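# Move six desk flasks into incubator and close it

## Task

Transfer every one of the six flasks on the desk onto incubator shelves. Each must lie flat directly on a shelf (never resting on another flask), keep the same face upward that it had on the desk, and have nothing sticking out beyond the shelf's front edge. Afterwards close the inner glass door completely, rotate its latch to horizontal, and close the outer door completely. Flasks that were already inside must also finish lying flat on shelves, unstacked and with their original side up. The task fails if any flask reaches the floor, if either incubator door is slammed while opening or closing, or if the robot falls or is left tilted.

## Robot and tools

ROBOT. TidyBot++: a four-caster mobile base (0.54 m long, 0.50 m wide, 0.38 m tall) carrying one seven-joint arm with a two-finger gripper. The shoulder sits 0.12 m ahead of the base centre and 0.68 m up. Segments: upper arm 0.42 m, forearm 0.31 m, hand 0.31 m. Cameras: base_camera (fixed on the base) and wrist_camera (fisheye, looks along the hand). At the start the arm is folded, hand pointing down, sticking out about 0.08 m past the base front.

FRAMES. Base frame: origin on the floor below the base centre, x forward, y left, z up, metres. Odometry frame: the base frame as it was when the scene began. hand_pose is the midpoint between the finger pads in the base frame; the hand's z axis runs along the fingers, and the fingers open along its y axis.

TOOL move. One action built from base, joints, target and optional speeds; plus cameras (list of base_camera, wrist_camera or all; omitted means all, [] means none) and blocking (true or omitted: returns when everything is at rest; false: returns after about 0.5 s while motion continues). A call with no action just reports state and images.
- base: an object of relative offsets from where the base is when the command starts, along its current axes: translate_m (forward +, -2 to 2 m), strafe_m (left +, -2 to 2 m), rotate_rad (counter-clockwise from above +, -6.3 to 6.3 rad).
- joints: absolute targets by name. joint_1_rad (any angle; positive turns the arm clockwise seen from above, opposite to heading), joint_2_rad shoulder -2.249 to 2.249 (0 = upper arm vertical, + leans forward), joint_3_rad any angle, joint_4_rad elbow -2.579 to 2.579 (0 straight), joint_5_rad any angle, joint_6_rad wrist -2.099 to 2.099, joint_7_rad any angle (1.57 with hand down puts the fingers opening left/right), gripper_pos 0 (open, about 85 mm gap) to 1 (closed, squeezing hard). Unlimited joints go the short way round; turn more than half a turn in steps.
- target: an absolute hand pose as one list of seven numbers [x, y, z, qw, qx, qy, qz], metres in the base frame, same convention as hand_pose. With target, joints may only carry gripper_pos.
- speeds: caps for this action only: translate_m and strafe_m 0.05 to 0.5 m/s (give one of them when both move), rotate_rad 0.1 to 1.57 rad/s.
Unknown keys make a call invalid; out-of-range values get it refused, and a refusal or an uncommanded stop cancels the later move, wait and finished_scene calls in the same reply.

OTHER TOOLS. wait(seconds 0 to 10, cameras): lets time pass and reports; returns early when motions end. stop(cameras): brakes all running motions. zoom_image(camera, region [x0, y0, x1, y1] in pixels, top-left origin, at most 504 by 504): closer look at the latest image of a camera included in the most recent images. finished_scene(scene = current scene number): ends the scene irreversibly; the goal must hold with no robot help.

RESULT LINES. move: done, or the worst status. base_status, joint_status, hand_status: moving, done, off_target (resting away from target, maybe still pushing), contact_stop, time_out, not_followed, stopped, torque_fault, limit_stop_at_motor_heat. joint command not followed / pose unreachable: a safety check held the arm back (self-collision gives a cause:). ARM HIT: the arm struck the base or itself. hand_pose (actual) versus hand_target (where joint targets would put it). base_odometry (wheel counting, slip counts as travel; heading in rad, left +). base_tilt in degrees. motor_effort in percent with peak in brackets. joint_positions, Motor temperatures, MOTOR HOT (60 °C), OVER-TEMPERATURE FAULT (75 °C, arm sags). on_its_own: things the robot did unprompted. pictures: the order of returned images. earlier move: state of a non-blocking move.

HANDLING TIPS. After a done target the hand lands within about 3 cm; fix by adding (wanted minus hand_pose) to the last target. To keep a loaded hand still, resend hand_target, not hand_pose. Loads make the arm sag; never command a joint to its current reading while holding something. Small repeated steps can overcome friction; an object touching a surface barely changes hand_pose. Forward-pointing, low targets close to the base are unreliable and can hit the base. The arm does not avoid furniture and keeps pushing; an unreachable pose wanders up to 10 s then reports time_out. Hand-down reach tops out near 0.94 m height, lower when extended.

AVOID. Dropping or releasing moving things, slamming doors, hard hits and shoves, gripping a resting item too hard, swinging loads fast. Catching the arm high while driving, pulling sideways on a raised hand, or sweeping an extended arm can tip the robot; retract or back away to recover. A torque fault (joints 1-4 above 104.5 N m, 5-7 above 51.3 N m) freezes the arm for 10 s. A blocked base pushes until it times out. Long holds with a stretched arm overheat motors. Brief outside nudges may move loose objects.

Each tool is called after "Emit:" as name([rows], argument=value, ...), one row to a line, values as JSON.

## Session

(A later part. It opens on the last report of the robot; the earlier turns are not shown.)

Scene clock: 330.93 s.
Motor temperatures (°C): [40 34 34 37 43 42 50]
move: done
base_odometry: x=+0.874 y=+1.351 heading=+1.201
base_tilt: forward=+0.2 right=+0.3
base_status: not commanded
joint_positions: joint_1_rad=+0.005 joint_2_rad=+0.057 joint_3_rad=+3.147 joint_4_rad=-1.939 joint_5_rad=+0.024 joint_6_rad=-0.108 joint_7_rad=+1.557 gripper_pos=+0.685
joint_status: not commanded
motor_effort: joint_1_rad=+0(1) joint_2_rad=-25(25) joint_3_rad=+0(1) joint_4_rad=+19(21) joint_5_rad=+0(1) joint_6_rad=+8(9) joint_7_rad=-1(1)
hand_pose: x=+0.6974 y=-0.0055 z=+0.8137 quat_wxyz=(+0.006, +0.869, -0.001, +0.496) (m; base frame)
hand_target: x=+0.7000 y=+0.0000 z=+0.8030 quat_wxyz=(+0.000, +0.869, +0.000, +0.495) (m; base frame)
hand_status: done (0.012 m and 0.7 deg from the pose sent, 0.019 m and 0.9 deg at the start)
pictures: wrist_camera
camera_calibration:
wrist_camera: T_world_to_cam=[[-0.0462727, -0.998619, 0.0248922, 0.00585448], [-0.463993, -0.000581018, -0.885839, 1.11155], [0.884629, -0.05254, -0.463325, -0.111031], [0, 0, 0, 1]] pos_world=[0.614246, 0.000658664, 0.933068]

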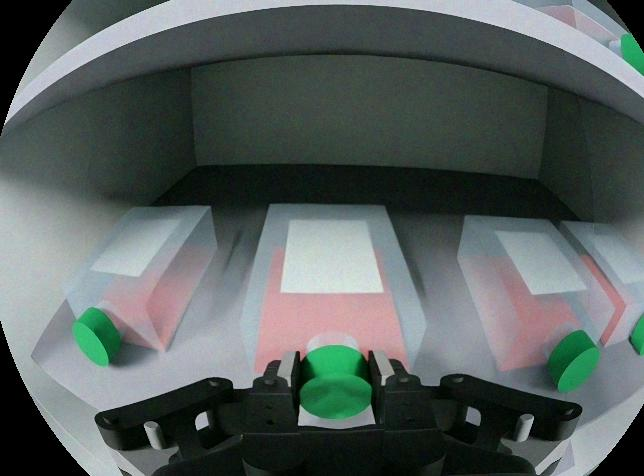

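Emit:
move(target=[0.70, 0.0, 0.795, 0.0, 0.869, 0.0, 0.495], cameras=[])

Emit:
move(target=[0.70, 0.0, 0.789, 0.0, 0.869, 0.0, 0.495], cameras=[])

Emit:
move(target=[0.70, 0.0, 0.784, 0.0, 0.869, 0.0, 0.495], cameras=["wrist_camera"])

Scene clock: 331.77 s.
Motor temperatures (°C): [40 34 34 37 43 42 50]
move: done
base_odometry: x=+0.874 y=+1.351 heading=+1.201
base_tilt: forward=+0.2 right=+0.3
base_status: not commanded
joint_positions: joint_1_rad=+0.012 joint_2_rad=+0.060 joint_3_rad=+3.139 joint_4_rad=-1.953 joint_5_rad=+0.024 joint_6_rad=-0.077 joint_7_rad=+1.557 gripper_pos=+0.685
joint_status: not commanded
motor_effort: joint_1_rad=+0(1) joint_2_rad=-23(25) joint_3_rad=+0(1) joint_4_rad=+19(20) joint_5_rad=-1(1) joint_6_rad=+8(9) joint_7_rad=+0(2)
hand_pose: x=+0.6985 y=-0.0049 z=+0.8125 quat_wxyz=(+0.006, +0.865, -0.001, +0.502) (m; base frame)
hand_target: x=+0.7000 y=+0.0000 z=+0.7950 quat_wxyz=(+0.000, +0.869, +0.000, +0.495) (m; base frame)
hand_status: done (0.018 m and 1.1 deg from the pose sent, 0.020 m and 0.7 deg at the start)
pictures: none
No camera images: "cameras" was empty.

Scene clock: 332.33 s.
Motor temperatures (°C): [40 34 34 37 43 42 50]
move: done
base_odometry: x=+0.874 y=+1.351 heading=+1.201
base_tilt: forward=+0.3 right=+0.3
base_status: not commanded
joint_positions: joint_1_rad=+0.014 joint_2_rad=+0.063 joint_3_rad=+3.137 joint_4_rad=-1.963 joint_5_rad=+0.024 joint_6_rad=-0.054 joint_7_rad=+1.557 gripper_pos=+0.685
joint_status: not commanded
motor_effort: joint_1_rad=+0(1) joint_2_rad=-23(24) joint_3_rad=+0(1) joint_4_rad=+19(20) joint_5_rad=+0(1) joint_6_rad=+8(8) joint_7_rad=-2(2)
hand_pose: x=+0.6996 y=-0.0048 z=+0.8121 quat_wxyz=(+0.005, +0.862, +0.000, +0.506) (m; base frame)
hand_target: x=+0.7000 y=+0.0000 z=+0.7890 quat_wxyz=(+0.000, +0.869, +0.000, +0.495) (m; base frame)
hand_status: done (0.024 m and 1.6 deg from the pose sent, 0.024 m and 1.1 deg at the start)
pictures: none
No camera images: "cameras" was empty.

Scene clock: 332.87 s.
Motor temperatures (°C): [40 34 34 37 43 42 50]
move: done
base_odometry: x=+0.874 y=+1.351 heading=+1.201
base_tilt: forward=+0.3 right=+0.3
base_status: not commanded
joint_positions: joint_1_rad=+0.014 joint_2_rad=+0.065 joint_3_rad=+3.137 joint_4_rad=-1.970 joint_5_rad=+0.024 joint_6_rad=-0.035 joint_7_rad=+1.557 gripper_pos=+0.685
joint_status: not commanded
motor_effort: joint_1_rad=+0(1) joint_2_rad=-22(23) joint_3_rad=+0(1) joint_4_rad=+18(19) joint_5_rad=+0(1) joint_6_rad=+7(8) joint_7_rad=-1(2)
hand_pose: x=+0.7006 y=-0.0046 z=+0.8117 quat_wxyz=(+0.005, +0.860, +0.000, +0.510) (m; base frame)
hand_target: x=+0.7000 y=+0.0000 z=+0.7840 quat_wxyz=(+0.000, +0.869, +0.000, +0.495) (m; base frame)
hand_status: done (0.028 m and 2.1 deg from the pose sent, 0.028 m and 1.6 deg at the start)
pictures: wrist_camera
camera_calibration:
wrist_camera: T_world_to_cam=[[-0.0448099, -0.998747, 0.0222809, 0.00796526], [-0.433148, -0.000673823, -0.901322, 1.10224], [0.900208, -0.0500391, -0.432575, -0.15055], [0, 0, 0, 1]] pos_world=[0.613316, 0.0011646, 0.928171]

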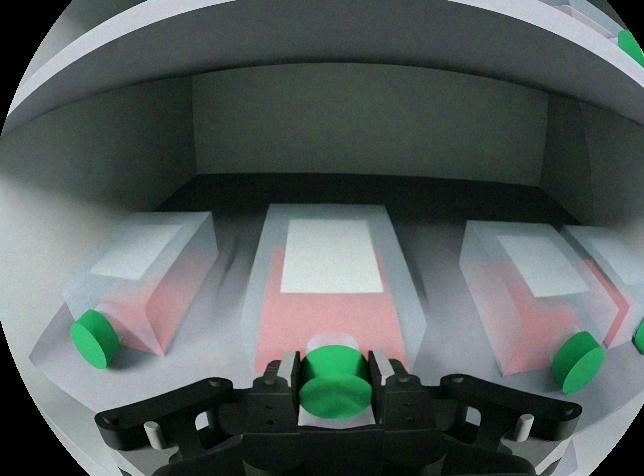

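Emit:
move(target=[0.70, 0.0, 0.800, 0.0, 0.874, 0.0, 0.486], cameras=[])

Emit:
move(joints={"gripper_pos": 0.55}, cameras=[])

Emit:
move(base={"translate_m": -0.15}, speeds={"translate_m": 0.1}, cameras=["wrist_camera"])

Scene clock: 333.77 s.
Motor temperatures (°C): [40 34 34 37 43 42 50]
move: done
base_odometry: x=+0.874 y=+1.351 heading=+1.201
base_tilt: forward=+0.2 right=+0.3
base_status: not commanded
joint_positions: joint_1_rad=+0.014 joint_2_rad=+0.065 joint_3_rad=+3.137 joint_4_rad=-1.950 joint_5_rad=+0.019 joint_6_rad=-0.074 joint_7_rad=+1.563 gripper_pos=+0.685
joint_status: not commanded
motor_effort: joint_1_rad=+0(1) joint_2_rad=-23(24) joint_3_rad=+0(1) joint_4_rad=+17(18) joint_5_rad=+0(1) joint_6_rad=+6(7) joint_7_rad=-1(2)
hand_pose: x=+0.7005 y=-0.0047 z=+0.8122 quat_wxyz=(+0.006, +0.865, +0.000, +0.502) (m; base frame)
hand_target: x=+0.7000 y=+0.0000 z=+0.8000 quat_wxyz=(+0.000, +0.874, +0.000, +0.486) (m; base frame)
hand_status: done (0.013 m and 2.2 deg from the pose sent, 0.013 m and 3.3 deg at the start)
pictures: none
No camera images: "cameras" was empty.

Scene clock: 334.43 s.
Motor temperatures (°C): [40 34 34 37 43 42 50]
move: done
base_odometry: x=+0.874 y=+1.351 heading=+1.201
base_tilt: forward=+0.2 right=+0.3
base_status: not commanded
joint_positions: joint_1_rad=+0.014 joint_2_rad=+0.065 joint_3_rad=+3.137 joint_4_rad=-1.950 joint_5_rad=+0.019 joint_6_rad=-0.074 joint_7_rad=+1.563 gripper_pos=+0.550
joint_status: all done
motor_effort: joint_1_rad=+0(1) joint_2_rad=-24(24) joint_3_rad=+1(1) joint_4_rad=+18(20) joint_5_rad=+0(1) joint_6_rad=+7(8) joint_7_rad=+0(1)
hand_pose: x=+0.7005 y=-0.0047 z=+0.8122 quat_wxyz=(+0.006, +0.865, +0.000, +0.502) (m; base frame)
hand_target: x=+0.7000 y=+0.0000 z=+0.8000 quat_wxyz=(+0.000, +0.874, +0.000, +0.486) (m; base frame)
hand_status: not commanded
pictures: none
No camera images: "cameras" was empty.

Scene clock: 336.47 s.
Motor temperatures (°C): [40 34 34 37 43 42 50]
move: done
base_odometry: x=+0.820 y=+1.211 heading=+1.202
base_tilt: forward=+0.2 right=+0.3
base_status: done
joint_positions: joint_1_rad=+0.014 joint_2_rad=+0.069 joint_3_rad=+3.137 joint_4_rad=-1.950 joint_5_rad=+0.019 joint_6_rad=-0.074 joint_7_rad=+1.563 gripper_pos=+0.550
joint_status: not commanded
motor_effort: joint_1_rad=+0(1) joint_2_rad=-24(27) joint_3_rad=+0(1) joint_4_rad=+19(20) joint_5_rad=+1(1) joint_6_rad=+7(8) joint_7_rad=-1(1)
hand_pose: x=+0.7010 y=-0.0047 z=+0.8100 quat_wxyz=(+0.006, +0.866, +0.000, +0.501) (m; base frame)
hand_target: x=+0.7000 y=+0.0000 z=+0.8000 quat_wxyz=(+0.000, +0.874, +0.000, +0.486) (m; base frame)
hand_status: not commanded
pictures: wrist_camera
camera_calibration:
wrist_camera: T_world_to_cam=[[-0.0437821, -0.998735, 0.0247254, 0.00529663], [-0.453668, -0.0021747, -0.891168, 1.10711], [0.890095, -0.0502343, -0.452999, -0.12801], [0, 0, 0, 1]] pos_world=[0.616432, 0.00126709, 0.928502]

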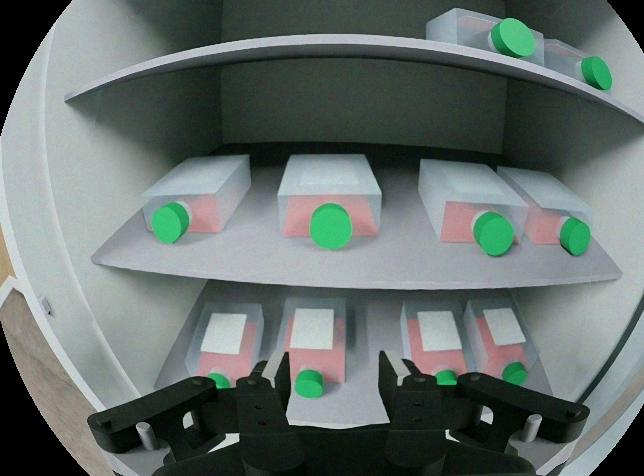

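Emit:
move(base={"translate_m": -0.65}, speeds={"translate_m": 0.4}, cameras=[])

Emit:
move(base={"rotate_rad": 0.72}, target=[0.70, -0.03, 1.05, 0.272, 0.7266, -0.4712, 0.4195], cameras=[])

Emit:
move(base={"translate_m": 0.147, "strafe_m": 1.58}, joints={"gripper_pos": 0}, cameras=["wrist_camera","base_camera"])

Scene clock: 339.83 s.
Motor temperatures (°C): [40 34 34 37 43 42 50]
move: done
base_odometry: x=+0.585 y=+0.605 heading=+1.202
base_tilt: forward=+0.2 right=+0.3
base_status: done
joint_positions: joint_1_rad=+0.014 joint_2_rad=+0.071 joint_3_rad=+3.137 joint_4_rad=-1.950 joint_5_rad=+0.019 joint_6_rad=-0.074 joint_7_rad=+1.563 gripper_pos=+0.550
joint_status: not commanded
motor_effort: joint_1_rad=+0(1) joint_2_rad=-25(27) joint_3_rad=+1(1) joint_4_rad=+19(20) joint_5_rad=+0(1) joint_6_rad=+8(8) joint_7_rad=-1(1)
hand_pose: x=+0.7012 y=-0.0047 z=+0.8089 quat_wxyz=(+0.006, +0.866, +0.000, +0.500) (m; base frame)
hand_target: x=+0.7000 y=+0.0000 z=+0.8000 quat_wxyz=(+0.000, +0.874, +0.000, +0.486) (m; base frame)
hand_status: not commanded
pictures: none
No camera images: "cameras" was empty.

Scene clock: 350.27 s.
Motor temperatures (°C): [40 34 34 37 43 41 50]
move: time_out
base_odometry: x=+0.585 y=+0.605 heading=+1.922
base_tilt: forward=+0.2 right=+0.3
base_status: done
joint_positions: joint_1_rad=-0.469 joint_2_rad=+0.744 joint_3_rad=+3.764 joint_4_rad=-0.022 joint_5_rad=+0.575 joint_6_rad=-1.863 joint_7_rad=+0.677 gripper_pos=+0.550
joint_status: not commanded
motor_effort: joint_1_rad=-1(8) joint_2_rad=-40(48) joint_3_rad=+3(5) joint_4_rad=+11(21) joint_5_rad=+5(8) joint_6_rad=+5(8) joint_7_rad=-1(2)
hand_pose: x=+0.7121 y=-0.0152 z=+1.0706 quat_wxyz=(+0.241, +0.719, -0.461, +0.462) (m; base frame)
hand_target: x=+0.7122 y=-0.0151 z=+1.0702 quat_wxyz=(+0.241, +0.719, -0.461, +0.461) (m; base frame)
hand_status: time_out (0.028 m and 6.2 deg from the pose sent, 0.242 m and 65.6 deg at the start; a joint's target at an end of its range on 21 of 300 steps)
pictures: none
No camera images: "cameras" was empty.

not run: a stop that you did not command came earlier in this reply.

Emit:
move(base={"translate_m": 0.147, "strafe_m": 1.58}, joints={"gripper_pos": 0}, cameras=["wrist_camera","base_camera"])

Scene clock: 354.83 s.
Motor temperatures (°C): [40 34 34 37 43 41 50]
move: done
base_odometry: x=-0.949 y=+0.199 heading=+1.923
base_tilt: forward=+0.2 right=+0.3
base_status: done
joint_positions: joint_1_rad=-0.470 joint_2_rad=+0.744 joint_3_rad=+3.764 joint_4_rad=-0.022 joint_5_rad=+0.575 joint_6_rad=-1.863 joint_7_rad=+0.677 gripper_pos=+0.000
joint_status: all done
motor_effort: joint_1_rad=+0(3) joint_2_rad=-40(42) joint_3_rad=+4(4) joint_4_rad=+11(12) joint_5_rad=+6(7) joint_6_rad=+6(6) joint_7_rad=-1(2)
hand_pose: x=+0.7121 y=-0.0147 z=+1.0706 quat_wxyz=(+0.240, +0.719, -0.461, +0.462) (m; base frame)
hand_target: x=+0.7122 y=-0.0151 z=+1.0702 quat_wxyz=(+0.241, +0.719, -0.461, +0.461) (m; base frame)
hand_status: not commanded
pictures: base_camera, wrist_camera
camera_calibration:
wrist_camera: T_world_to_cam=[[-0.902454, -0.425587, -0.0667349, 0.707141], [-0.122598, 0.402238, -0.90729, 1.13176], [0.412974, -0.810605, -0.415177, 0.267772], [0, 0, 0, 1]] pos_world=[0.666331, 0.0627705, 1.1852]

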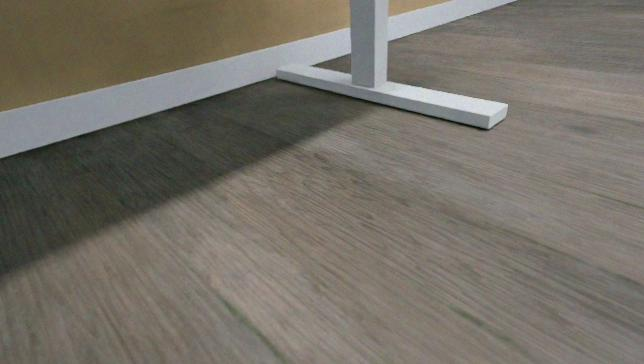

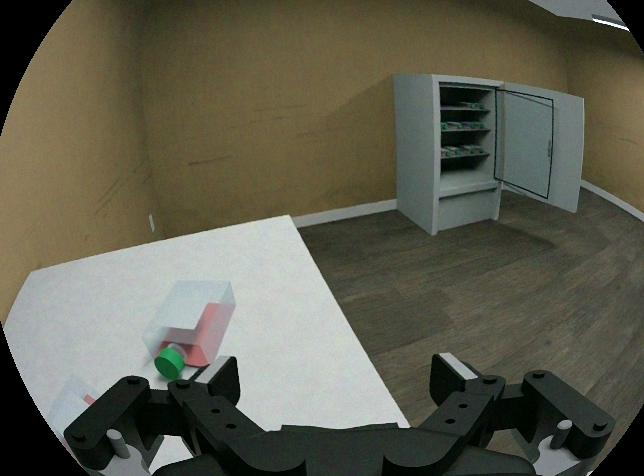

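Emit:
move()

Scene clock: 355.83 s.
Motor temperatures (°C): [40 34 34 37 43 41 50]
base_odometry: x=-0.949 y=+0.199 heading=+1.923
base_tilt: forward=+0.2 right=+0.3
base_status: done
joint_positions: joint_1_rad=-0.470 joint_2_rad=+0.744 joint_3_rad=+3.764 joint_4_rad=-0.022 joint_5_rad=+0.575 joint_6_rad=-1.863 joint_7_rad=+0.677 gripper_pos=+0.000
joint_status: all done
motor_effort: joint_1_rad=-1(3) joint_2_rad=-40(42) joint_3_rad=+3(4) joint_4_rad=+11(12) joint_5_rad=+6(7) joint_6_rad=+5(6) joint_7_rad=-1(2)
hand_pose: x=+0.7121 y=-0.0147 z=+1.0706 quat_wxyz=(+0.240, +0.719, -0.461, +0.462) (m; base frame)
hand_target: x=+0.7122 y=-0.0151 z=+1.0702 quat_wxyz=(+0.241, +0.719, -0.461, +0.461) (m; base frame)
hand_status: not commanded
pictures: base_camera, wrist_camera
camera_calibration:
wrist_camera: T_world_to_cam=[[-0.902454, -0.425587, -0.0667349, 0.707141], [-0.122598, 0.402238, -0.90729, 1.13176], [0.412974, -0.810605, -0.415177, 0.267772], [0, 0, 0, 1]] pos_world=[0.666331, 0.0627705, 1.1852]

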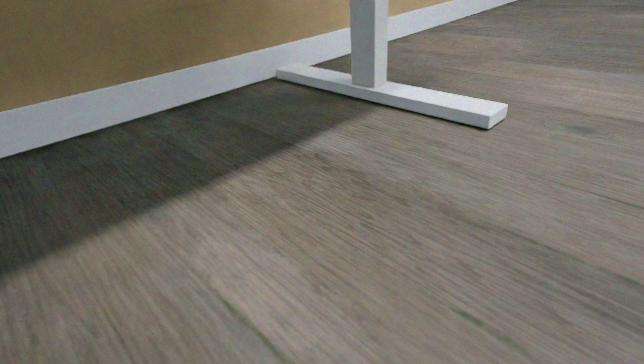

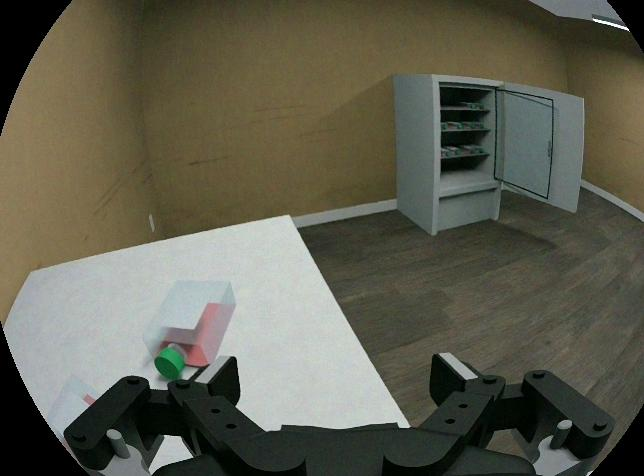

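Emit:
move(base={"translate_m":0.19,"strafe_m":0.084}, speeds={"translate_m":0.2})

Emit:
move(target=[0.713,-0.045,1.0,0.257,0.7428,-0.4452,0.4289])

Scene clock: 360.03 s.
Motor temperatures (°C): [40 34 34 37 43 41 50]
move: time_out
base_odometry: x=-1.092 y=+0.346 heading=+1.921
base_tilt: forward=+0.2 right=+0.4
base_status: translate_m time_out (by the wheels' count: +0.188 of +0.190); strafe_m time_out (by the wheels' count: +0.083 of +0.084)
joint_positions: joint_1_rad=-0.422 joint_2_rad=+0.587 joint_3_rad=+3.763 joint_4_rad=-0.024 joint_5_rad=+0.572 joint_6_rad=-1.863 joint_7_rad=+0.677 gripper_pos=+0.000
joint_status: not commanded
motor_effort: joint_1_rad=-9(13) joint_2_rad=-3(42) joint_3_rad=+2(4) joint_4_rad=+10(18) joint_5_rad=+5(11) joint_6_rad=+6(7) joint_7_rad=-1(1)
hand_pose: x=+0.6499 y=-0.0701 z=+1.1468 quat_wxyz=(+0.193, +0.682, -0.508, +0.489) (m; base frame)
hand_target: x=+0.7122 y=-0.0151 z=+1.0702 quat_wxyz=(+0.241, +0.719, -0.461, +0.461) (m; base frame)
hand_status: not commanded
pictures: base_camera, wrist_camera
camera_calibration:
wrist_camera: T_world_to_cam=[[-0.900334, -0.374668, -0.221412, 0.812089], [0.0228812, 0.467302, -0.883802, 1.09871], [0.434599, -0.800782, -0.412155, 0.263281], [0, 0, 0, 1]] pos_world=[0.591589, 0.00166396, 1.25936]

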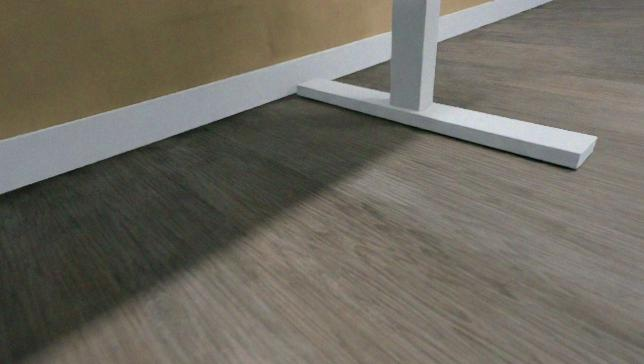

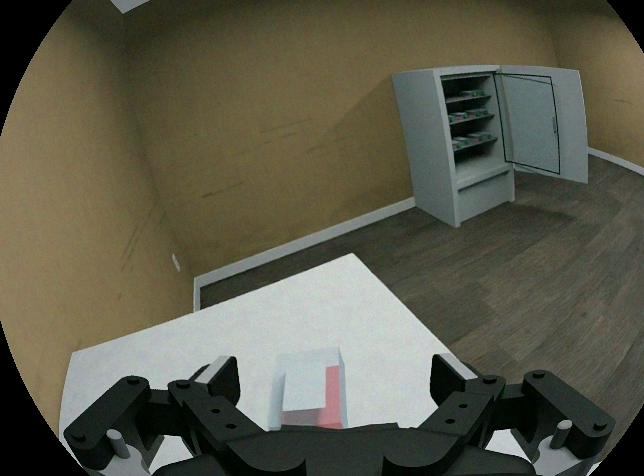

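not run: a stop that you did not command came earlier in this reply.

Emit:
move()

Scene clock: 360.17 s.
Motor temperatures (°C): [40 34 34 37 43 41 50]
base_odometry: x=-1.092 y=+0.346 heading=+1.921
base_tilt: forward=+0.2 right=+0.4
base_status: translate_m time_out (by the wheels' count: +0.188 of +0.190); strafe_m time_out (by the wheels' count: +0.083 of +0.084)
joint_positions: joint_1_rad=-0.422 joint_2_rad=+0.587 joint_3_rad=+3.763 joint_4_rad=-0.024 joint_5_rad=+0.572 joint_6_rad=-1.863 joint_7_rad=+0.677 gripper_pos=+0.000
joint_status: not commanded
motor_effort: joint_1_rad=-8(13) joint_2_rad=-3(42) joint_3_rad=+2(4) joint_4_rad=+10(18) joint_5_rad=+5(11) joint_6_rad=+6(7) joint_7_rad=-1(1)
hand_pose: x=+0.6499 y=-0.0701 z=+1.1468 quat_wxyz=(+0.193, +0.682, -0.508, +0.489) (m; base frame)
hand_target: x=+0.7122 y=-0.0151 z=+1.0702 quat_wxyz=(+0.241, +0.719, -0.461, +0.461) (m; base frame)
hand_status: not commanded
pictures: base_camera, wrist_camera
camera_calibration:
wrist_camera: T_world_to_cam=[[-0.900334, -0.374668, -0.221412, 0.812089], [0.0228812, 0.467302, -0.883802, 1.09871], [0.434599, -0.800782, -0.412155, 0.263281], [0, 0, 0, 1]] pos_world=[0.591589, 0.00166396, 1.25936]

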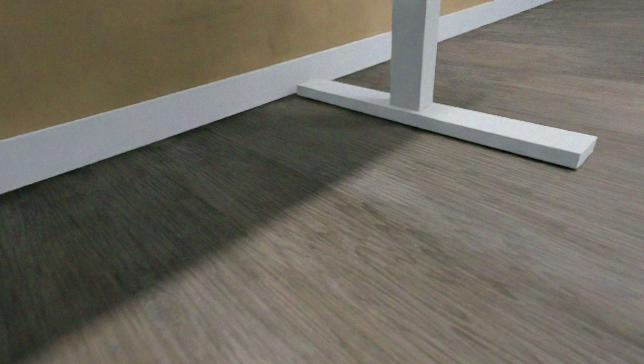

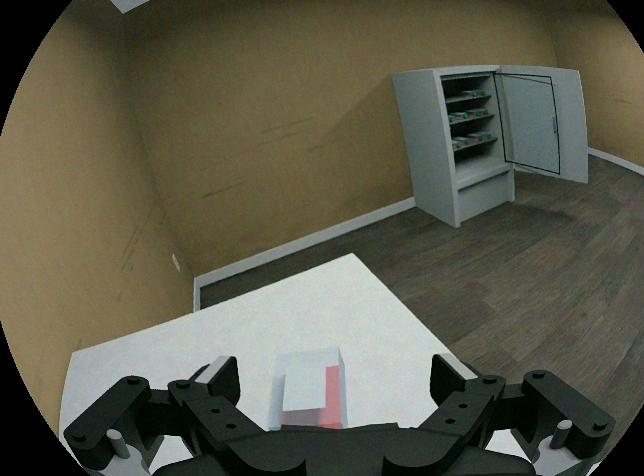

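Emit:
move(base={"translate_m":-0.19,"strafe_m":-0.15}, speeds={"translate_m":0.12})

Scene clock: 363.50 s.
Motor temperatures (°C): [40 34 34 37 43 41 50]
move: done
base_odometry: x=-0.885 y=+0.219 heading=+1.921
base_tilt: forward=+0.2 right=+0.3
base_status: done
joint_positions: joint_1_rad=-0.458 joint_2_rad=+0.753 joint_3_rad=+3.763 joint_4_rad=-0.024 joint_5_rad=+0.572 joint_6_rad=-1.863 joint_7_rad=+0.677 gripper_pos=+0.000
joint_status: not commanded
motor_effort: joint_1_rad=+0(9) joint_2_rad=-40(46) joint_3_rad=+3(4) joint_4_rad=+11(13) joint_5_rad=+6(8) joint_6_rad=+5(6) joint_7_rad=-1(1)
hand_pose: x=+0.7156 y=-0.0200 z=+1.0648 quat_wxyz=(+0.246, +0.719, -0.462, +0.457) (m; base frame)
hand_target: x=+0.7122 y=-0.0151 z=+1.0702 quat_wxyz=(+0.241, +0.719, -0.461, +0.461) (m; base frame)
hand_status: not commanded
pictures: base_camera, wrist_camera
camera_calibration:
wrist_camera: T_world_to_cam=[[-0.907342, -0.416575, -0.0565288, 0.70048], [-0.127944, 0.401724, -0.906779, 1.1323], [0.40045, -0.815526, -0.4178, 0.271251], [0, 0, 0, 1]] pos_world=[0.671824, 0.0581429, 1.17967]

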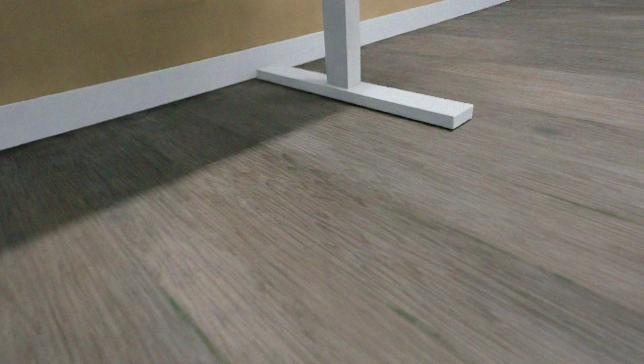

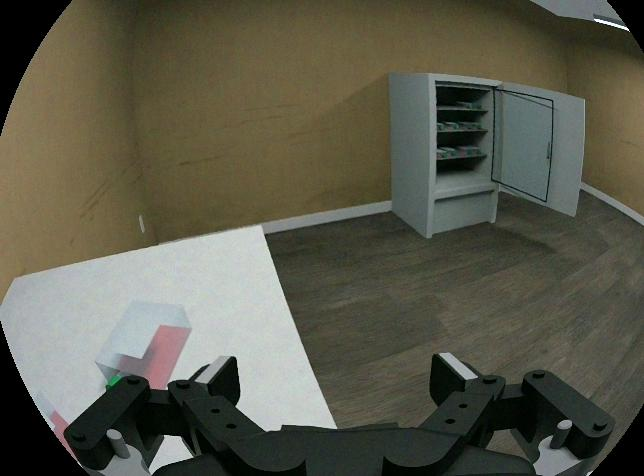

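Emit:
move(base={"translate_m":0.463,"strafe_m":-0.678,"rotate_rad":0.75}, cameras=[])

Emit:
move(joints={"gripper_pos":1.0}, target=[0.7,0.0,1.03,0.5,0.5,-0.5,0.5])

Scene clock: 366.80 s.
Motor temperatures (°C): [40 34 34 37 43 41 50]
move: done
base_odometry: x=-0.407 y=+0.887 heading=+2.671
base_tilt: forward=+0.2 right=+0.3
base_status: done
joint_positions: joint_1_rad=-0.464 joint_2_rad=+0.751 joint_3_rad=+3.763 joint_4_rad=-0.024 joint_5_rad=+0.572 joint_6_rad=-1.863 joint_7_rad=+0.677 gripper_pos=+0.000
joint_status: not commanded
motor_effort: joint_1_rad=+0(4) joint_2_rad=-40(43) joint_3_rad=+3(4) joint_4_rad=+11(12) joint_5_rad=+5(7) joint_6_rad=+5(6) joint_7_rad=-1(2)
hand_pose: x=+0.7149 y=-0.0166 z=+1.0660 quat_wxyz=(+0.243, +0.720, -0.461, +0.458) (m; base frame)
hand_target: x=+0.7122 y=-0.0151 z=+1.0702 quat_wxyz=(+0.241, +0.719, -0.461, +0.461) (m; base frame)
hand_status: not commanded
pictures: none
No camera images: "cameras" was empty.

Scene clock: 377.27 s.
Motor temperatures (°C): [40 34 34 37 43 41 50]
move: time_out
base_odometry: x=-0.407 y=+0.887 heading=+2.671
base_tilt: forward=+0.2 right=+0.3
base_status: not commanded
joint_positions: joint_1_rad=-0.481 joint_2_rad=+1.102 joint_3_rad=+4.067 joint_4_rad=+0.080 joint_5_rad=+0.915 joint_6_rad=-2.008 joint_7_rad=+0.591 gripper_pos=+0.999
joint_status: all done
motor_effort: joint_1_rad=+0(5) joint_2_rad=-48(54) joint_3_rad=+3(9) joint_4_rad=+7(12) joint_5_rad=+8(12) joint_6_rad=+5(7) joint_7_rad=-1(2)
hand_pose: x=+0.6991 y=+0.0049 z=+1.0260 quat_wxyz=(+0.499, +0.500, -0.486, +0.514) (m; base frame)
hand_target: x=+0.6983 y=+0.0053 z=+1.0266 quat_wxyz=(+0.497, +0.498, -0.489, +0.516) (m; base frame)
hand_status: time_out (0.006 m and 2.2 deg from the pose sent, 0.042 m and 39.5 deg at the start; a joint's target at an end of its range on 51 of 300 steps)
pictures: base_camera, wrist_camera
camera_calibration:
wrist_camera: T_world_to_cam=[[-0.999888, 0.0126978, -0.00786416, 0.706407], [0.00685224, -0.0778579, -0.996941, 1.08565], [-0.0132712, -0.996884, 0.0777622, 0.0635773], [0, 0, 0, 1]] pos_world=[0.699733, 0.138936, 1.08294]

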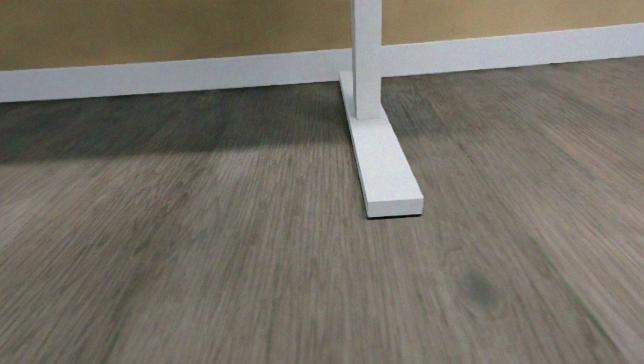

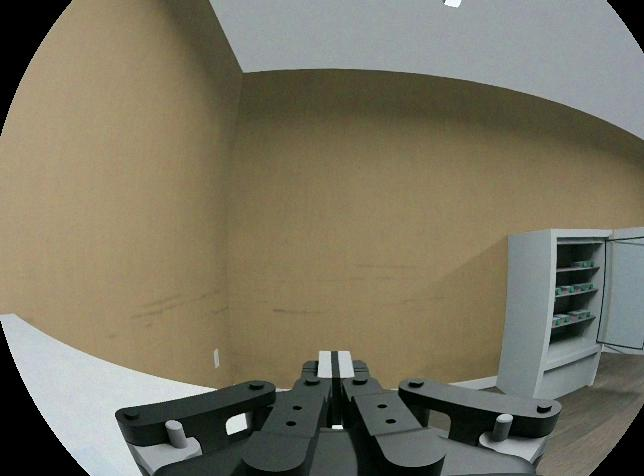

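Emit:
move(target=[0.7,0.0,1.05,0.195,0.798,-0.337,0.4605], cameras=[])

Emit:
move(target=[0.7,0.0,1.03,0,0.866,0,0.5])

Scene clock: 379.67 s.
Motor temperatures (°C): [40 35 34 37 43 41 50]
move: off_target
base_odometry: x=-0.407 y=+0.887 heading=+2.671
base_tilt: forward=+0.3 right=+0.3
base_status: not commanded
joint_positions: joint_1_rad=-0.266 joint_2_rad=+0.987 joint_3_rad=+3.608 joint_4_rad=+0.728 joint_5_rad=+0.563 joint_6_rad=-2.063 joint_7_rad=+1.067 gripper_pos=+0.999
joint_status: not commanded
motor_effort: joint_1_rad=+0(1) joint_2_rad=-41(50) joint_3_rad=-1(4) joint_4_rad=+5(9) joint_5_rad=+4(7) joint_6_rad=+8(8) joint_7_rad=-1(2)
hand_pose: x=+0.7218 y=-0.0006 z=+1.0716 quat_wxyz=(+0.211, +0.761, -0.344, +0.509) (m; base frame)
hand_target: x=+0.7138 y=+0.0002 z=+1.0681 quat_wxyz=(+0.193, +0.785, -0.323, +0.492) (m; base frame)
hand_status: off_target (0.031 m and 7.2 deg from the pose sent, 0.024 m and 52.5 deg at the start; a joint's target at an end of its range on 50 of 50 steps)
pictures: none
No camera images: "cameras" was empty.

Scene clock: 381.73 s.
Motor temperatures (°C): [40 35 34 37 43 41 50]
move: off_target
base_odometry: x=-0.407 y=+0.887 heading=+2.671
base_tilt: forward=+0.2 right=+0.3
base_status: not commanded
joint_positions: joint_1_rad=-0.025 joint_2_rad=+1.062 joint_3_rad=+3.154 joint_4_rad=+1.256 joint_5_rad=+0.080 joint_6_rad=-2.064 joint_7_rad=+1.542 gripper_pos=+0.999
joint_status: not commanded
motor_effort: joint_1_rad=+0(2) joint_2_rad=-37(42) joint_3_rad=+0(1) joint_4_rad=+1(6) joint_5_rad=+0(4) joint_6_rad=+8(9) joint_7_rad=-1(2)
hand_pose: x=+0.7226 y=-0.0044 z=+1.1037 quat_wxyz=(+0.007, +0.803, -0.037, +0.594) (m; base frame)
hand_target: x=+0.7238 y=-0.0011 z=+1.0816 quat_wxyz=(+0.002, +0.817, -0.001, +0.577) (m; base frame)
hand_status: off_target (0.077 m and 13.7 deg from the pose sent, 0.047 m and 48.1 deg at the start; a joint's target at an end of its range on 44 of 44 steps)
pictures: base_camera, wrist_camera
camera_calibration:
wrist_camera: T_world_to_cam=[[-0.108322, -0.993766, -0.0263906, 0.102336], [-0.241549, 0.0520619, -0.968991, 1.31153], [0.964324, -0.0985884, -0.245683, -0.296917], [0, 0, 0, 1]] pos_world=[0.614207, 0.00414468, 1.20061]

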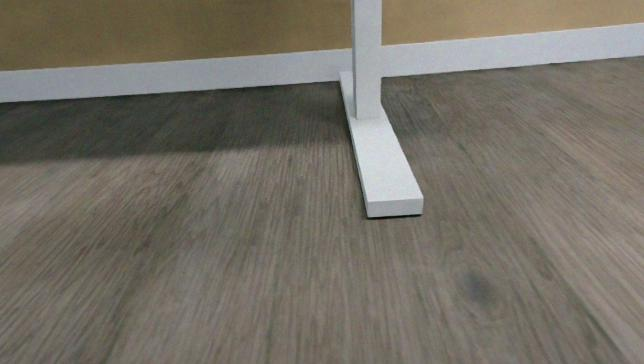

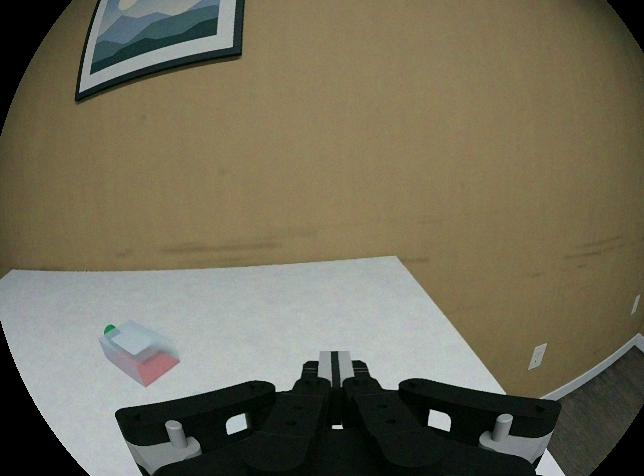

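Emit:
move(joints={"joint_1_rad":0.0,"joint_2_rad":0.05,"joint_3_rad":3.1416,"joint_4_rad":-1.25,"joint_5_rad":0.0,"joint_6_rad":-0.8,"joint_7_rad":1.57})

Scene clock: 385.60 s.
Motor temperatures (°C): [40 35 34 37 43 41 50]
move: done
base_odometry: x=-0.407 y=+0.887 heading=+2.671
base_tilt: forward=+0.2 right=+0.3
base_status: not commanded
joint_positions: joint_1_rad=-0.021 joint_2_rad=+0.077 joint_3_rad=+3.154 joint_4_rad=-1.226 joint_5_rad=+0.054 joint_6_rad=-0.838 joint_7_rad=+1.543 gripper_pos=+0.999
joint_status: all done
motor_effort: joint_1_rad=+0(2) joint_2_rad=-25(40) joint_3_rad=+0(1) joint_4_rad=+20(21) joint_5_rad=+0(2) joint_6_rad=+8(9) joint_7_rad=-1(2)
hand_pose: x=+0.7168 y=-0.0059 z=+1.0169 quat_wxyz=(+0.018, +0.877, -0.002, +0.480) (m; base frame)
hand_target: x=+0.7117 y=+0.0013 z=+1.0290 quat_wxyz=(+0.000, +0.867, +0.000, +0.498) (m; base frame)
hand_status: not commanded
pictures: base_camera, wrist_camera
camera_calibration:
wrist_camera: T_world_to_cam=[[-0.058657, -0.997203, 0.0463248, -0.0116231], [-0.49485, -0.0112569, -0.868905, 1.30546], [0.866996, -0.0738912, -0.492806, 0.00845867], [0, 0, 0, 1]] pos_world=[0.637992, 0.00372985, 1.13903]

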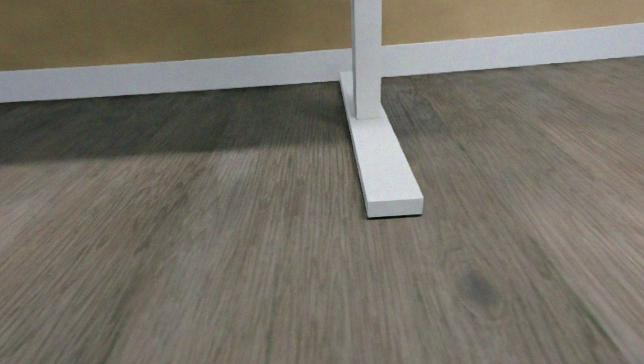

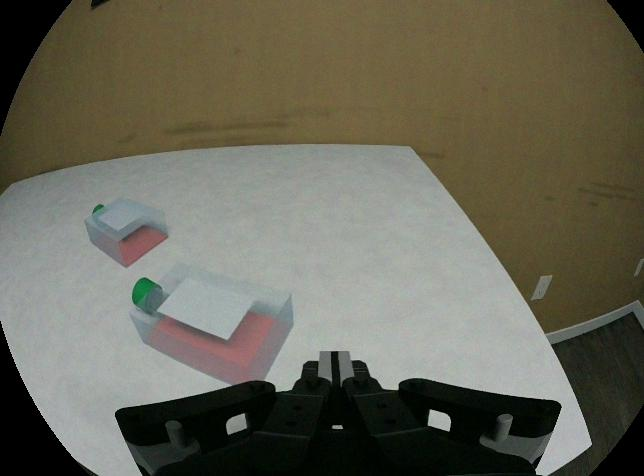

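Emit:
move(base={"strafe_m":0.087}, target=[0.7,0.0,0.945,0,0.866,0,0.5])

Scene clock: 387.83 s.
Motor temperatures (°C): [40 35 34 37 43 41 50]
move: done
base_odometry: x=-0.447 y=+0.809 heading=+2.671
base_tilt: forward=+0.2 right=+0.3
base_status: done
joint_positions: joint_1_rad=-0.013 joint_2_rad=+0.019 joint_3_rad=+3.154 joint_4_rad=-1.561 joint_5_rad=+0.045 joint_6_rad=-0.554 joint_7_rad=+1.543 gripper_pos=+0.999
joint_status: not commanded
motor_effort: joint_1_rad=+0(3) joint_2_rad=-24(25) joint_3_rad=+1(2) joint_4_rad=+20(22) joint_5_rad=+1(2) joint_6_rad=+8(8) joint_7_rad=-1(1)
hand_pose: x=+0.7048 y=-0.0054 z=+0.9337 quat_wxyz=(+0.013, +0.876, -0.001, +0.483) (m; base frame)
hand_target: x=+0.7000 y=+0.0000 z=+0.9450 quat_wxyz=(+0.000, +0.866, +0.000, +0.500) (m; base frame)
hand_status: done (0.013 m and 2.7 deg from the pose sent, 0.074 m and 3.3 deg at the start)
pictures: base_camera, wrist_camera
camera_calibration:
wrist_camera: T_world_to_cam=[[-0.0513472, -0.997963, 0.0378688, -0.00522165], [-0.489257, -0.0079197, -0.872104, 1.22628], [0.870627, -0.0633077, -0.487853, -0.0292642], [0, 0, 0, 1]] pos_world=[0.625174, 0.00264808, 1.05536]

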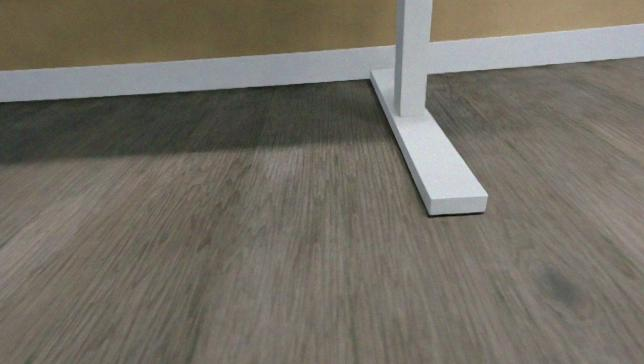

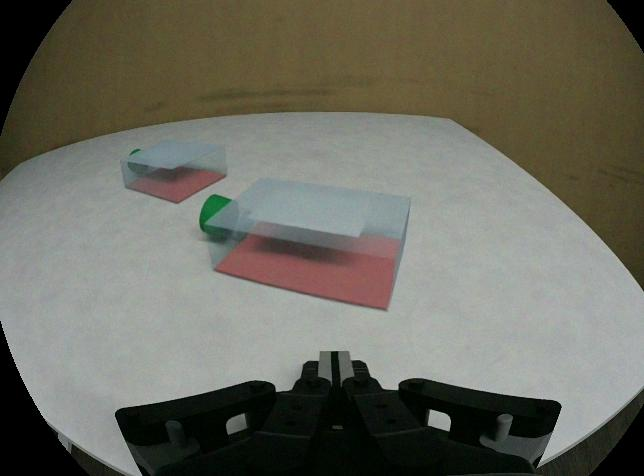

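Emit:
move(base={"strafe_m":-0.018}, cameras=[])

Emit:
move(base={"translate_m":0.11}, speeds={"translate_m":0.08}, cameras=["wrist_camera"])

Scene clock: 388.73 s.
Motor temperatures (°C): [40 35 34 37 43 41 50]
move: done
base_odometry: x=-0.439 y=+0.826 heading=+2.671
base_tilt: forward=+0.2 right=+0.3
base_status: done
joint_positions: joint_1_rad=-0.012 joint_2_rad=+0.019 joint_3_rad=+3.157 joint_4_rad=-1.561 joint_5_rad=+0.043 joint_6_rad=-0.553 joint_7_rad=+1.543 gripper_pos=+0.999
joint_status: not commanded
motor_effort: joint_1_rad=+0(3) joint_2_rad=-24(25) joint_3_rad=+0(3) joint_4_rad=+20(22) joint_5_rad=+0(1) joint_6_rad=+8(8) joint_7_rad=-1(1)
hand_pose: x=+0.7049 y=-0.0077 z=+0.9342 quat_wxyz=(+0.013, +0.875, -0.003, +0.484) (m; base frame)
hand_target: x=+0.7000 y=+0.0000 z=+0.9450 quat_wxyz=(+0.000, +0.866, +0.000, +0.500) (m; base frame)
hand_status: not commanded
pictures: none
No camera images: "cameras" was empty.

Scene clock: 390.73 s.
Motor temperatures (°C): [40 35 34 37 43 41 50]
move: done
base_odometry: x=-0.537 y=+0.876 heading=+2.672
base_tilt: forward=+0.2 right=+0.3
base_status: done
joint_positions: joint_1_rad=-0.012 joint_2_rad=+0.010 joint_3_rad=+3.157 joint_4_rad=-1.562 joint_5_rad=+0.043 joint_6_rad=-0.550 joint_7_rad=+1.543 gripper_pos=+0.999
joint_status: not commanded
motor_effort: joint_1_rad=+0(1) joint_2_rad=-24(27) joint_3_rad=+0(1) joint_4_rad=+20(21) joint_5_rad=+1(1) joint_6_rad=+8(8) joint_7_rad=-1(2)
hand_pose: x=+0.7029 y=-0.0077 z=+0.9392 quat_wxyz=(+0.013, +0.873, -0.003, +0.488) (m; base frame)
hand_target: x=+0.7000 y=+0.0000 z=+0.9450 quat_wxyz=(+0.000, +0.866, +0.000, +0.500) (m; base frame)
hand_status: not commanded
pictures: wrist_camera
camera_calibration:
wrist_camera: T_world_to_cam=[[-0.0559087, -0.997795, 0.0357813, -0.00262612], [-0.479157, -0.00462698, -0.877717, 1.22836], [0.875947, -0.0662169, -0.477841, -0.038183], [0, 0, 0, 1]] pos_world=[0.621875, 0.000534895, 1.06]

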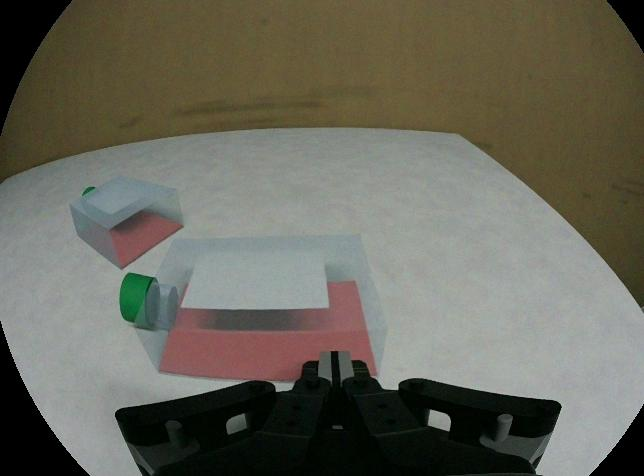

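Emit:
move(base={"translate_m":0.06}, speeds={"translate_m":0.08}, cameras=["wrist_camera"])

Scene clock: 392.17 s.
Motor temperatures (°C): [40 35 34 37 43 41 50]
move: done
base_odometry: x=-0.591 y=+0.903 heading=+2.672
base_tilt: forward=+0.2 right=+0.3
base_status: done
joint_positions: joint_1_rad=-0.012 joint_2_rad=+0.005 joint_3_rad=+3.157 joint_4_rad=-1.563 joint_5_rad=+0.043 joint_6_rad=-0.549 joint_7_rad=+1.543 gripper_pos=+0.999
joint_status: not commanded
motor_effort: joint_1_rad=+0(1) joint_2_rad=-23(27) joint_3_rad=+1(1) joint_4_rad=+20(21) joint_5_rad=+0(2) joint_6_rad=+8(8) joint_7_rad=-1(1)
hand_pose: x=+0.7017 y=-0.0077 z=+0.9419 quat_wxyz=(+0.013, +0.872, -0.003, +0.490) (m; base frame)
hand_target: x=+0.7000 y=+0.0000 z=+0.9450 quat_wxyz=(+0.000, +0.866, +0.000, +0.500) (m; base frame)
hand_status: not commanded
pictures: wrist_camera
camera_calibration:
wrist_camera: T_world_to_cam=[[-0.0561354, -0.997795, 0.035413, -0.0022747], [-0.474739, -0.00452786, -0.880115, 1.22925], [0.878335, -0.0662175, -0.473438, -0.0417029], [0, 0, 0, 1]] pos_world=[0.620072, 0.0005347, 1.06221]

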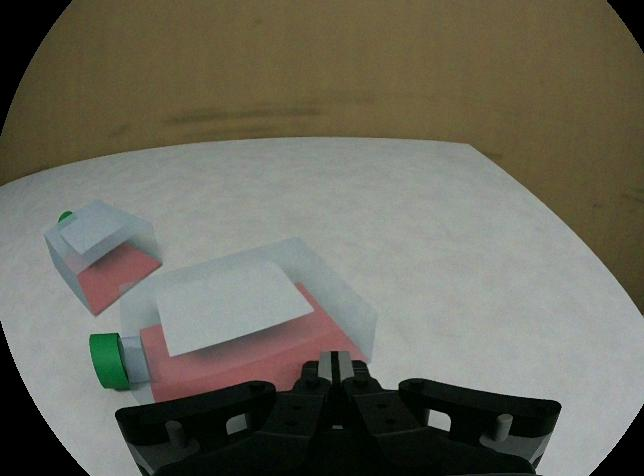

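Emit:
move(base={"translate_m":0.05}, speeds={"translate_m":0.08}, cameras=["wrist_camera"])

Scene clock: 393.53 s.
Motor temperatures (°C): [40 35 34 37 43 41 50]
move: done
base_odometry: x=-0.635 y=+0.925 heading=+2.672
base_tilt: forward=+0.3 right=+0.3
base_status: done
joint_positions: joint_1_rad=-0.012 joint_2_rad=+0.002 joint_3_rad=+3.157 joint_4_rad=-1.563 joint_5_rad=+0.043 joint_6_rad=-0.549 joint_7_rad=+1.543 gripper_pos=+0.999
joint_status: not commanded
motor_effort: joint_1_rad=+0(1) joint_2_rad=-23(27) joint_3_rad=+0(1) joint_4_rad=+21(21) joint_5_rad=+1(1) joint_6_rad=+8(8) joint_7_rad=-1(1)
hand_pose: x=+0.7010 y=-0.0077 z=+0.9436 quat_wxyz=(+0.013, +0.871, -0.003, +0.492) (m; base frame)
hand_target: x=+0.7000 y=+0.0000 z=+0.9450 quat_wxyz=(+0.000, +0.866, +0.000, +0.500) (m; base frame)
hand_status: not commanded
pictures: wrist_camera
camera_calibration:
wrist_camera: T_world_to_cam=[[-0.0561652, -0.997801, 0.0351859, -0.0021262], [-0.471858, -0.00453003, -0.881663, 1.22983], [0.879884, -0.0661215, -0.470566, -0.0440808], [0, 0, 0, 1]] pos_world=[0.61897, 0.000534928, 1.06362]

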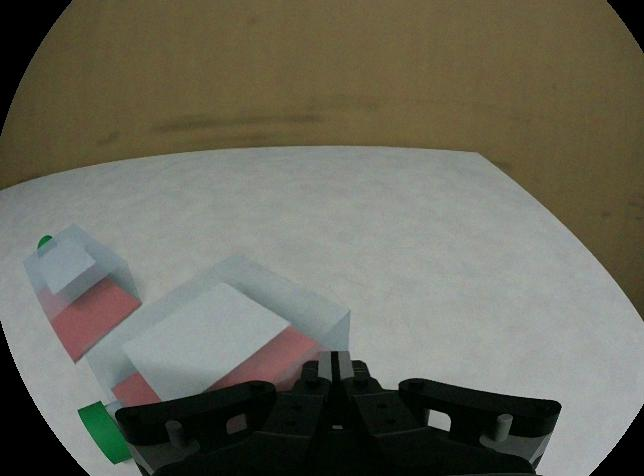

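Emit:
move(base={"translate_m":-0.20}, cameras=["wrist_camera"])

Scene clock: 395.20 s.
Motor temperatures (°C): [40 35 34 37 43 41 50]
move: done
base_odometry: x=-0.457 y=+0.835 heading=+2.673
base_tilt: forward=+0.2 right=+0.3
base_status: done
joint_positions: joint_1_rad=-0.012 joint_2_rad=-0.003 joint_3_rad=+3.157 joint_4_rad=-1.564 joint_5_rad=+0.043 joint_6_rad=-0.548 joint_7_rad=+1.543 gripper_pos=+0.999
joint_status: not commanded
motor_effort: joint_1_rad=+0(4) joint_2_rad=-23(28) joint_3_rad=+1(3) joint_4_rad=+20(22) joint_5_rad=+0(1) joint_6_rad=+8(8) joint_7_rad=-1(2)
hand_pose: x=+0.6997 y=-0.0076 z=+0.9462 quat_wxyz=(+0.013, +0.869, -0.003, +0.494) (m; base frame)
hand_target: x=+0.7000 y=+0.0000 z=+0.9450 quat_wxyz=(+0.000, +0.866, +0.000, +0.500) (m; base frame)
hand_status: not commanded
pictures: wrist_camera
camera_calibration:
wrist_camera: T_world_to_cam=[[-0.0562679, -0.997823, 0.0344011, -0.00141128], [-0.467404, -0.00412083, -0.884034, 1.23066], [0.882251, -0.065822, -0.466155, -0.0475267], [0, 0, 0, 1]] pos_world=[0.617067, 0.000534827, 1.06584]

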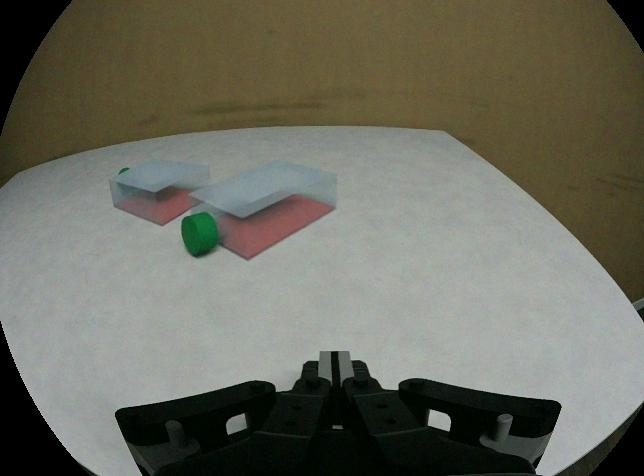

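Emit:
move(target=[0.7,0.0,1.0,0,0.866,0,0.5], joints={"gripper_pos":0.25}, cameras=[])

Emit:
move(base={"translate_m":0.2,"strafe_m":0.638,"rotate_rad":-0.69})

Scene clock: 396.90 s.
Motor temperatures (°C): [40 35 34 37 43 41 50]
move: done
base_odometry: x=-0.457 y=+0.835 heading=+2.673
base_tilt: forward=+0.2 right=+0.3
base_status: not commanded
joint_positions: joint_1_rad=-0.012 joint_2_rad=-0.003 joint_3_rad=+3.157 joint_4_rad=-1.424 joint_5_rad=+0.043 joint_6_rad=-0.648 joint_7_rad=+1.543 gripper_pos=+0.250
joint_status: all done
motor_effort: joint_1_rad=+0(1) joint_2_rad=-23(24) joint_3_rad=+0(1) joint_4_rad=+21(22) joint_5_rad=+1(1) joint_6_rad=+8(9) joint_7_rad=+0(1)
hand_pose: x=+0.7024 y=-0.0087 z=+1.0010 quat_wxyz=(+0.014, +0.859, -0.005, +0.511) (m; base frame)
hand_target: x=+0.7000 y=+0.0000 z=+1.0000 quat_wxyz=(+0.000, +0.866, +0.000, +0.500) (m; base frame)
hand_status: done (0.009 m and 2.2 deg from the pose sent, 0.054 m and 1.7 deg at the start)
pictures: none
No camera images: "cameras" was empty.

Scene clock: 399.47 s.
Motor temperatures (°C): [40 34 34 37 43 41 50]
move: done
base_odometry: x=-0.924 y=+0.356 heading=+1.983
base_tilt: forward=+0.2 right=+0.3
base_status: done
joint_positions: joint_1_rad=-0.018 joint_2_rad=-0.003 joint_3_rad=+3.158 joint_4_rad=-1.424 joint_5_rad=+0.040 joint_6_rad=-0.650 joint_7_rad=+1.543 gripper_pos=+0.250
joint_status: not commanded
motor_effort: joint_1_rad=+0(3) joint_2_rad=-23(25) joint_3_rad=+0(4) joint_4_rad=+20(22) joint_5_rad=+0(2) joint_6_rad=+8(8) joint_7_rad=-1(2)
hand_pose: x=+0.7020 y=-0.0050 z=+1.0003 quat_wxyz=(+0.011, +0.860, -0.004, +0.510) (m; base frame)
hand_target: x=+0.7000 y=+0.0000 z=+1.0000 quat_wxyz=(+0.000, +0.866, +0.000, +0.500) (m; base frame)
hand_status: not commanded
pictures: base_camera, wrist_camera
camera_calibration:
wrist_camera: T_world_to_cam=[[-0.056001, -0.998017, 0.0287488, 0.00496029], [-0.43376, -0.00161564, -0.901027, 1.27306], [0.899287, -0.0629285, -0.432809, -0.0694533], [0, 0, 0, 1]] pos_world=[0.614938, 0.00263666, 1.11686]

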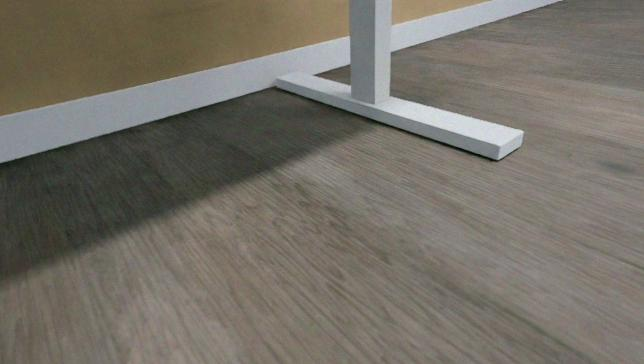

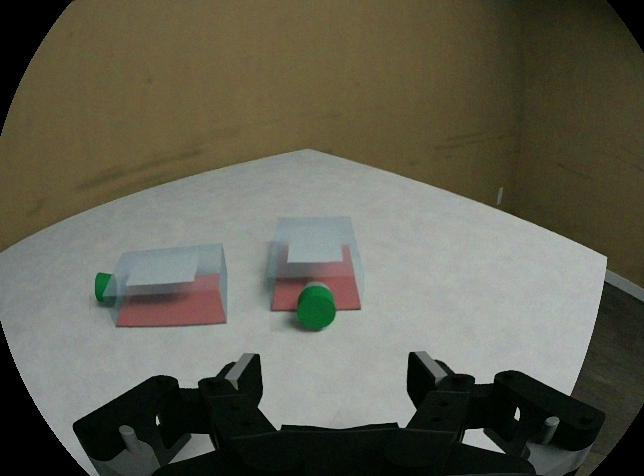

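Emit:
move(base={"translate_m":0.05,"strafe_m":0.01}, target=[0.7,0.0,0.937,0,0.866,0,0.5], cameras=["wrist_camera"])

Scene clock: 400.90 s.
Motor temperatures (°C): [40 34 34 37 43 41 50]
move: done
base_odometry: x=-0.953 y=+0.398 heading=+1.983
base_tilt: forward=+0.2 right=+0.3
base_status: done
joint_positions: joint_1_rad=-0.018 joint_2_rad=+0.000 joint_3_rad=+3.158 joint_4_rad=-1.591 joint_5_rad=+0.040 joint_6_rad=-0.528 joint_7_rad=+1.543 gripper_pos=+0.250
joint_status: not commanded
motor_effort: joint_1_rad=+0(2) joint_2_rad=-23(26) joint_3_rad=+0(1) joint_4_rad=+20(21) joint_5_rad=+1(2) joint_6_rad=+8(8) joint_7_rad=-1(2)
hand_pose: x=+0.6993 y=-0.0037 z=+0.9341 quat_wxyz=(+0.010, +0.872, -0.001, +0.489) (m; base frame)
hand_target: x=+0.7000 y=+0.0000 z=+0.9370 quat_wxyz=(+0.000, +0.866, +0.000, +0.500) (m; base frame)
hand_status: done (0.005 m and 1.8 deg from the pose sent, 0.064 m and 1.9 deg at the start)
pictures: wrist_camera
camera_calibration:
wrist_camera: T_world_to_cam=[[-0.0497274, -0.99826, 0.0317032, 0.000830013], [-0.476223, -0.00420311, -0.879315, 1.22155], [0.877917, -0.0588238, -0.475185, -0.0409973], [0, 0, 0, 1]] pos_world=[0.617762, 0.00355124, 1.05462]

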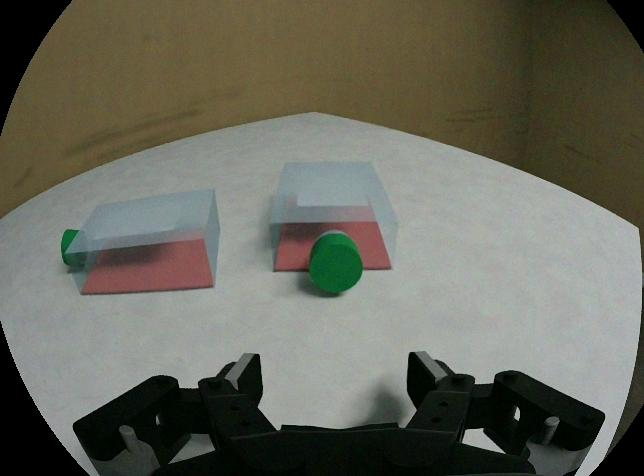

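Emit:
move(base={"translate_m":0.075}, speeds={"translate_m":0.1}, cameras=["wrist_camera"])

Scene clock: 402.37 s.
Motor temperatures (°C): [40 34 34 37 43 41 50]
move: done
base_odometry: x=-0.983 y=+0.467 heading=+1.983
base_tilt: forward=+0.2 right=+0.3
base_status: done
joint_positions: joint_1_rad=-0.018 joint_2_rad=-0.001 joint_3_rad=+3.158 joint_4_rad=-1.591 joint_5_rad=+0.040 joint_6_rad=-0.525 joint_7_rad=+1.543 gripper_pos=+0.250
joint_status: not commanded
motor_effort: joint_1_rad=+0(1) joint_2_rad=-22(26) joint_3_rad=+0(2) joint_4_rad=+20(22) joint_5_rad=+1(1) joint_6_rad=+7(8) joint_7_rad=-1(1)
hand_pose: x=+0.6994 y=-0.0037 z=+0.9359 quat_wxyz=(+0.010, +0.871, -0.001, +0.492) (m; base frame)
hand_target: x=+0.7000 y=+0.0000 z=+0.9370 quat_wxyz=(+0.000, +0.866, +0.000, +0.500) (m; base frame)
hand_status: not commanded
pictures: wrist_camera
camera_calibration:
wrist_camera: T_world_to_cam=[[-0.0497922, -0.998265, 0.031413, 0.0011069], [-0.472, -0.00419866, -0.881588, 1.22234], [0.880191, -0.0587232, -0.470973, -0.0457355], [0, 0, 0, 1]] pos_world=[0.617258, 0.00355146, 1.05603]

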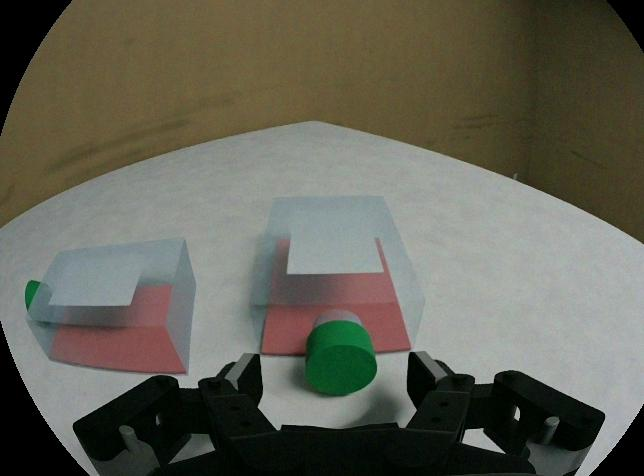

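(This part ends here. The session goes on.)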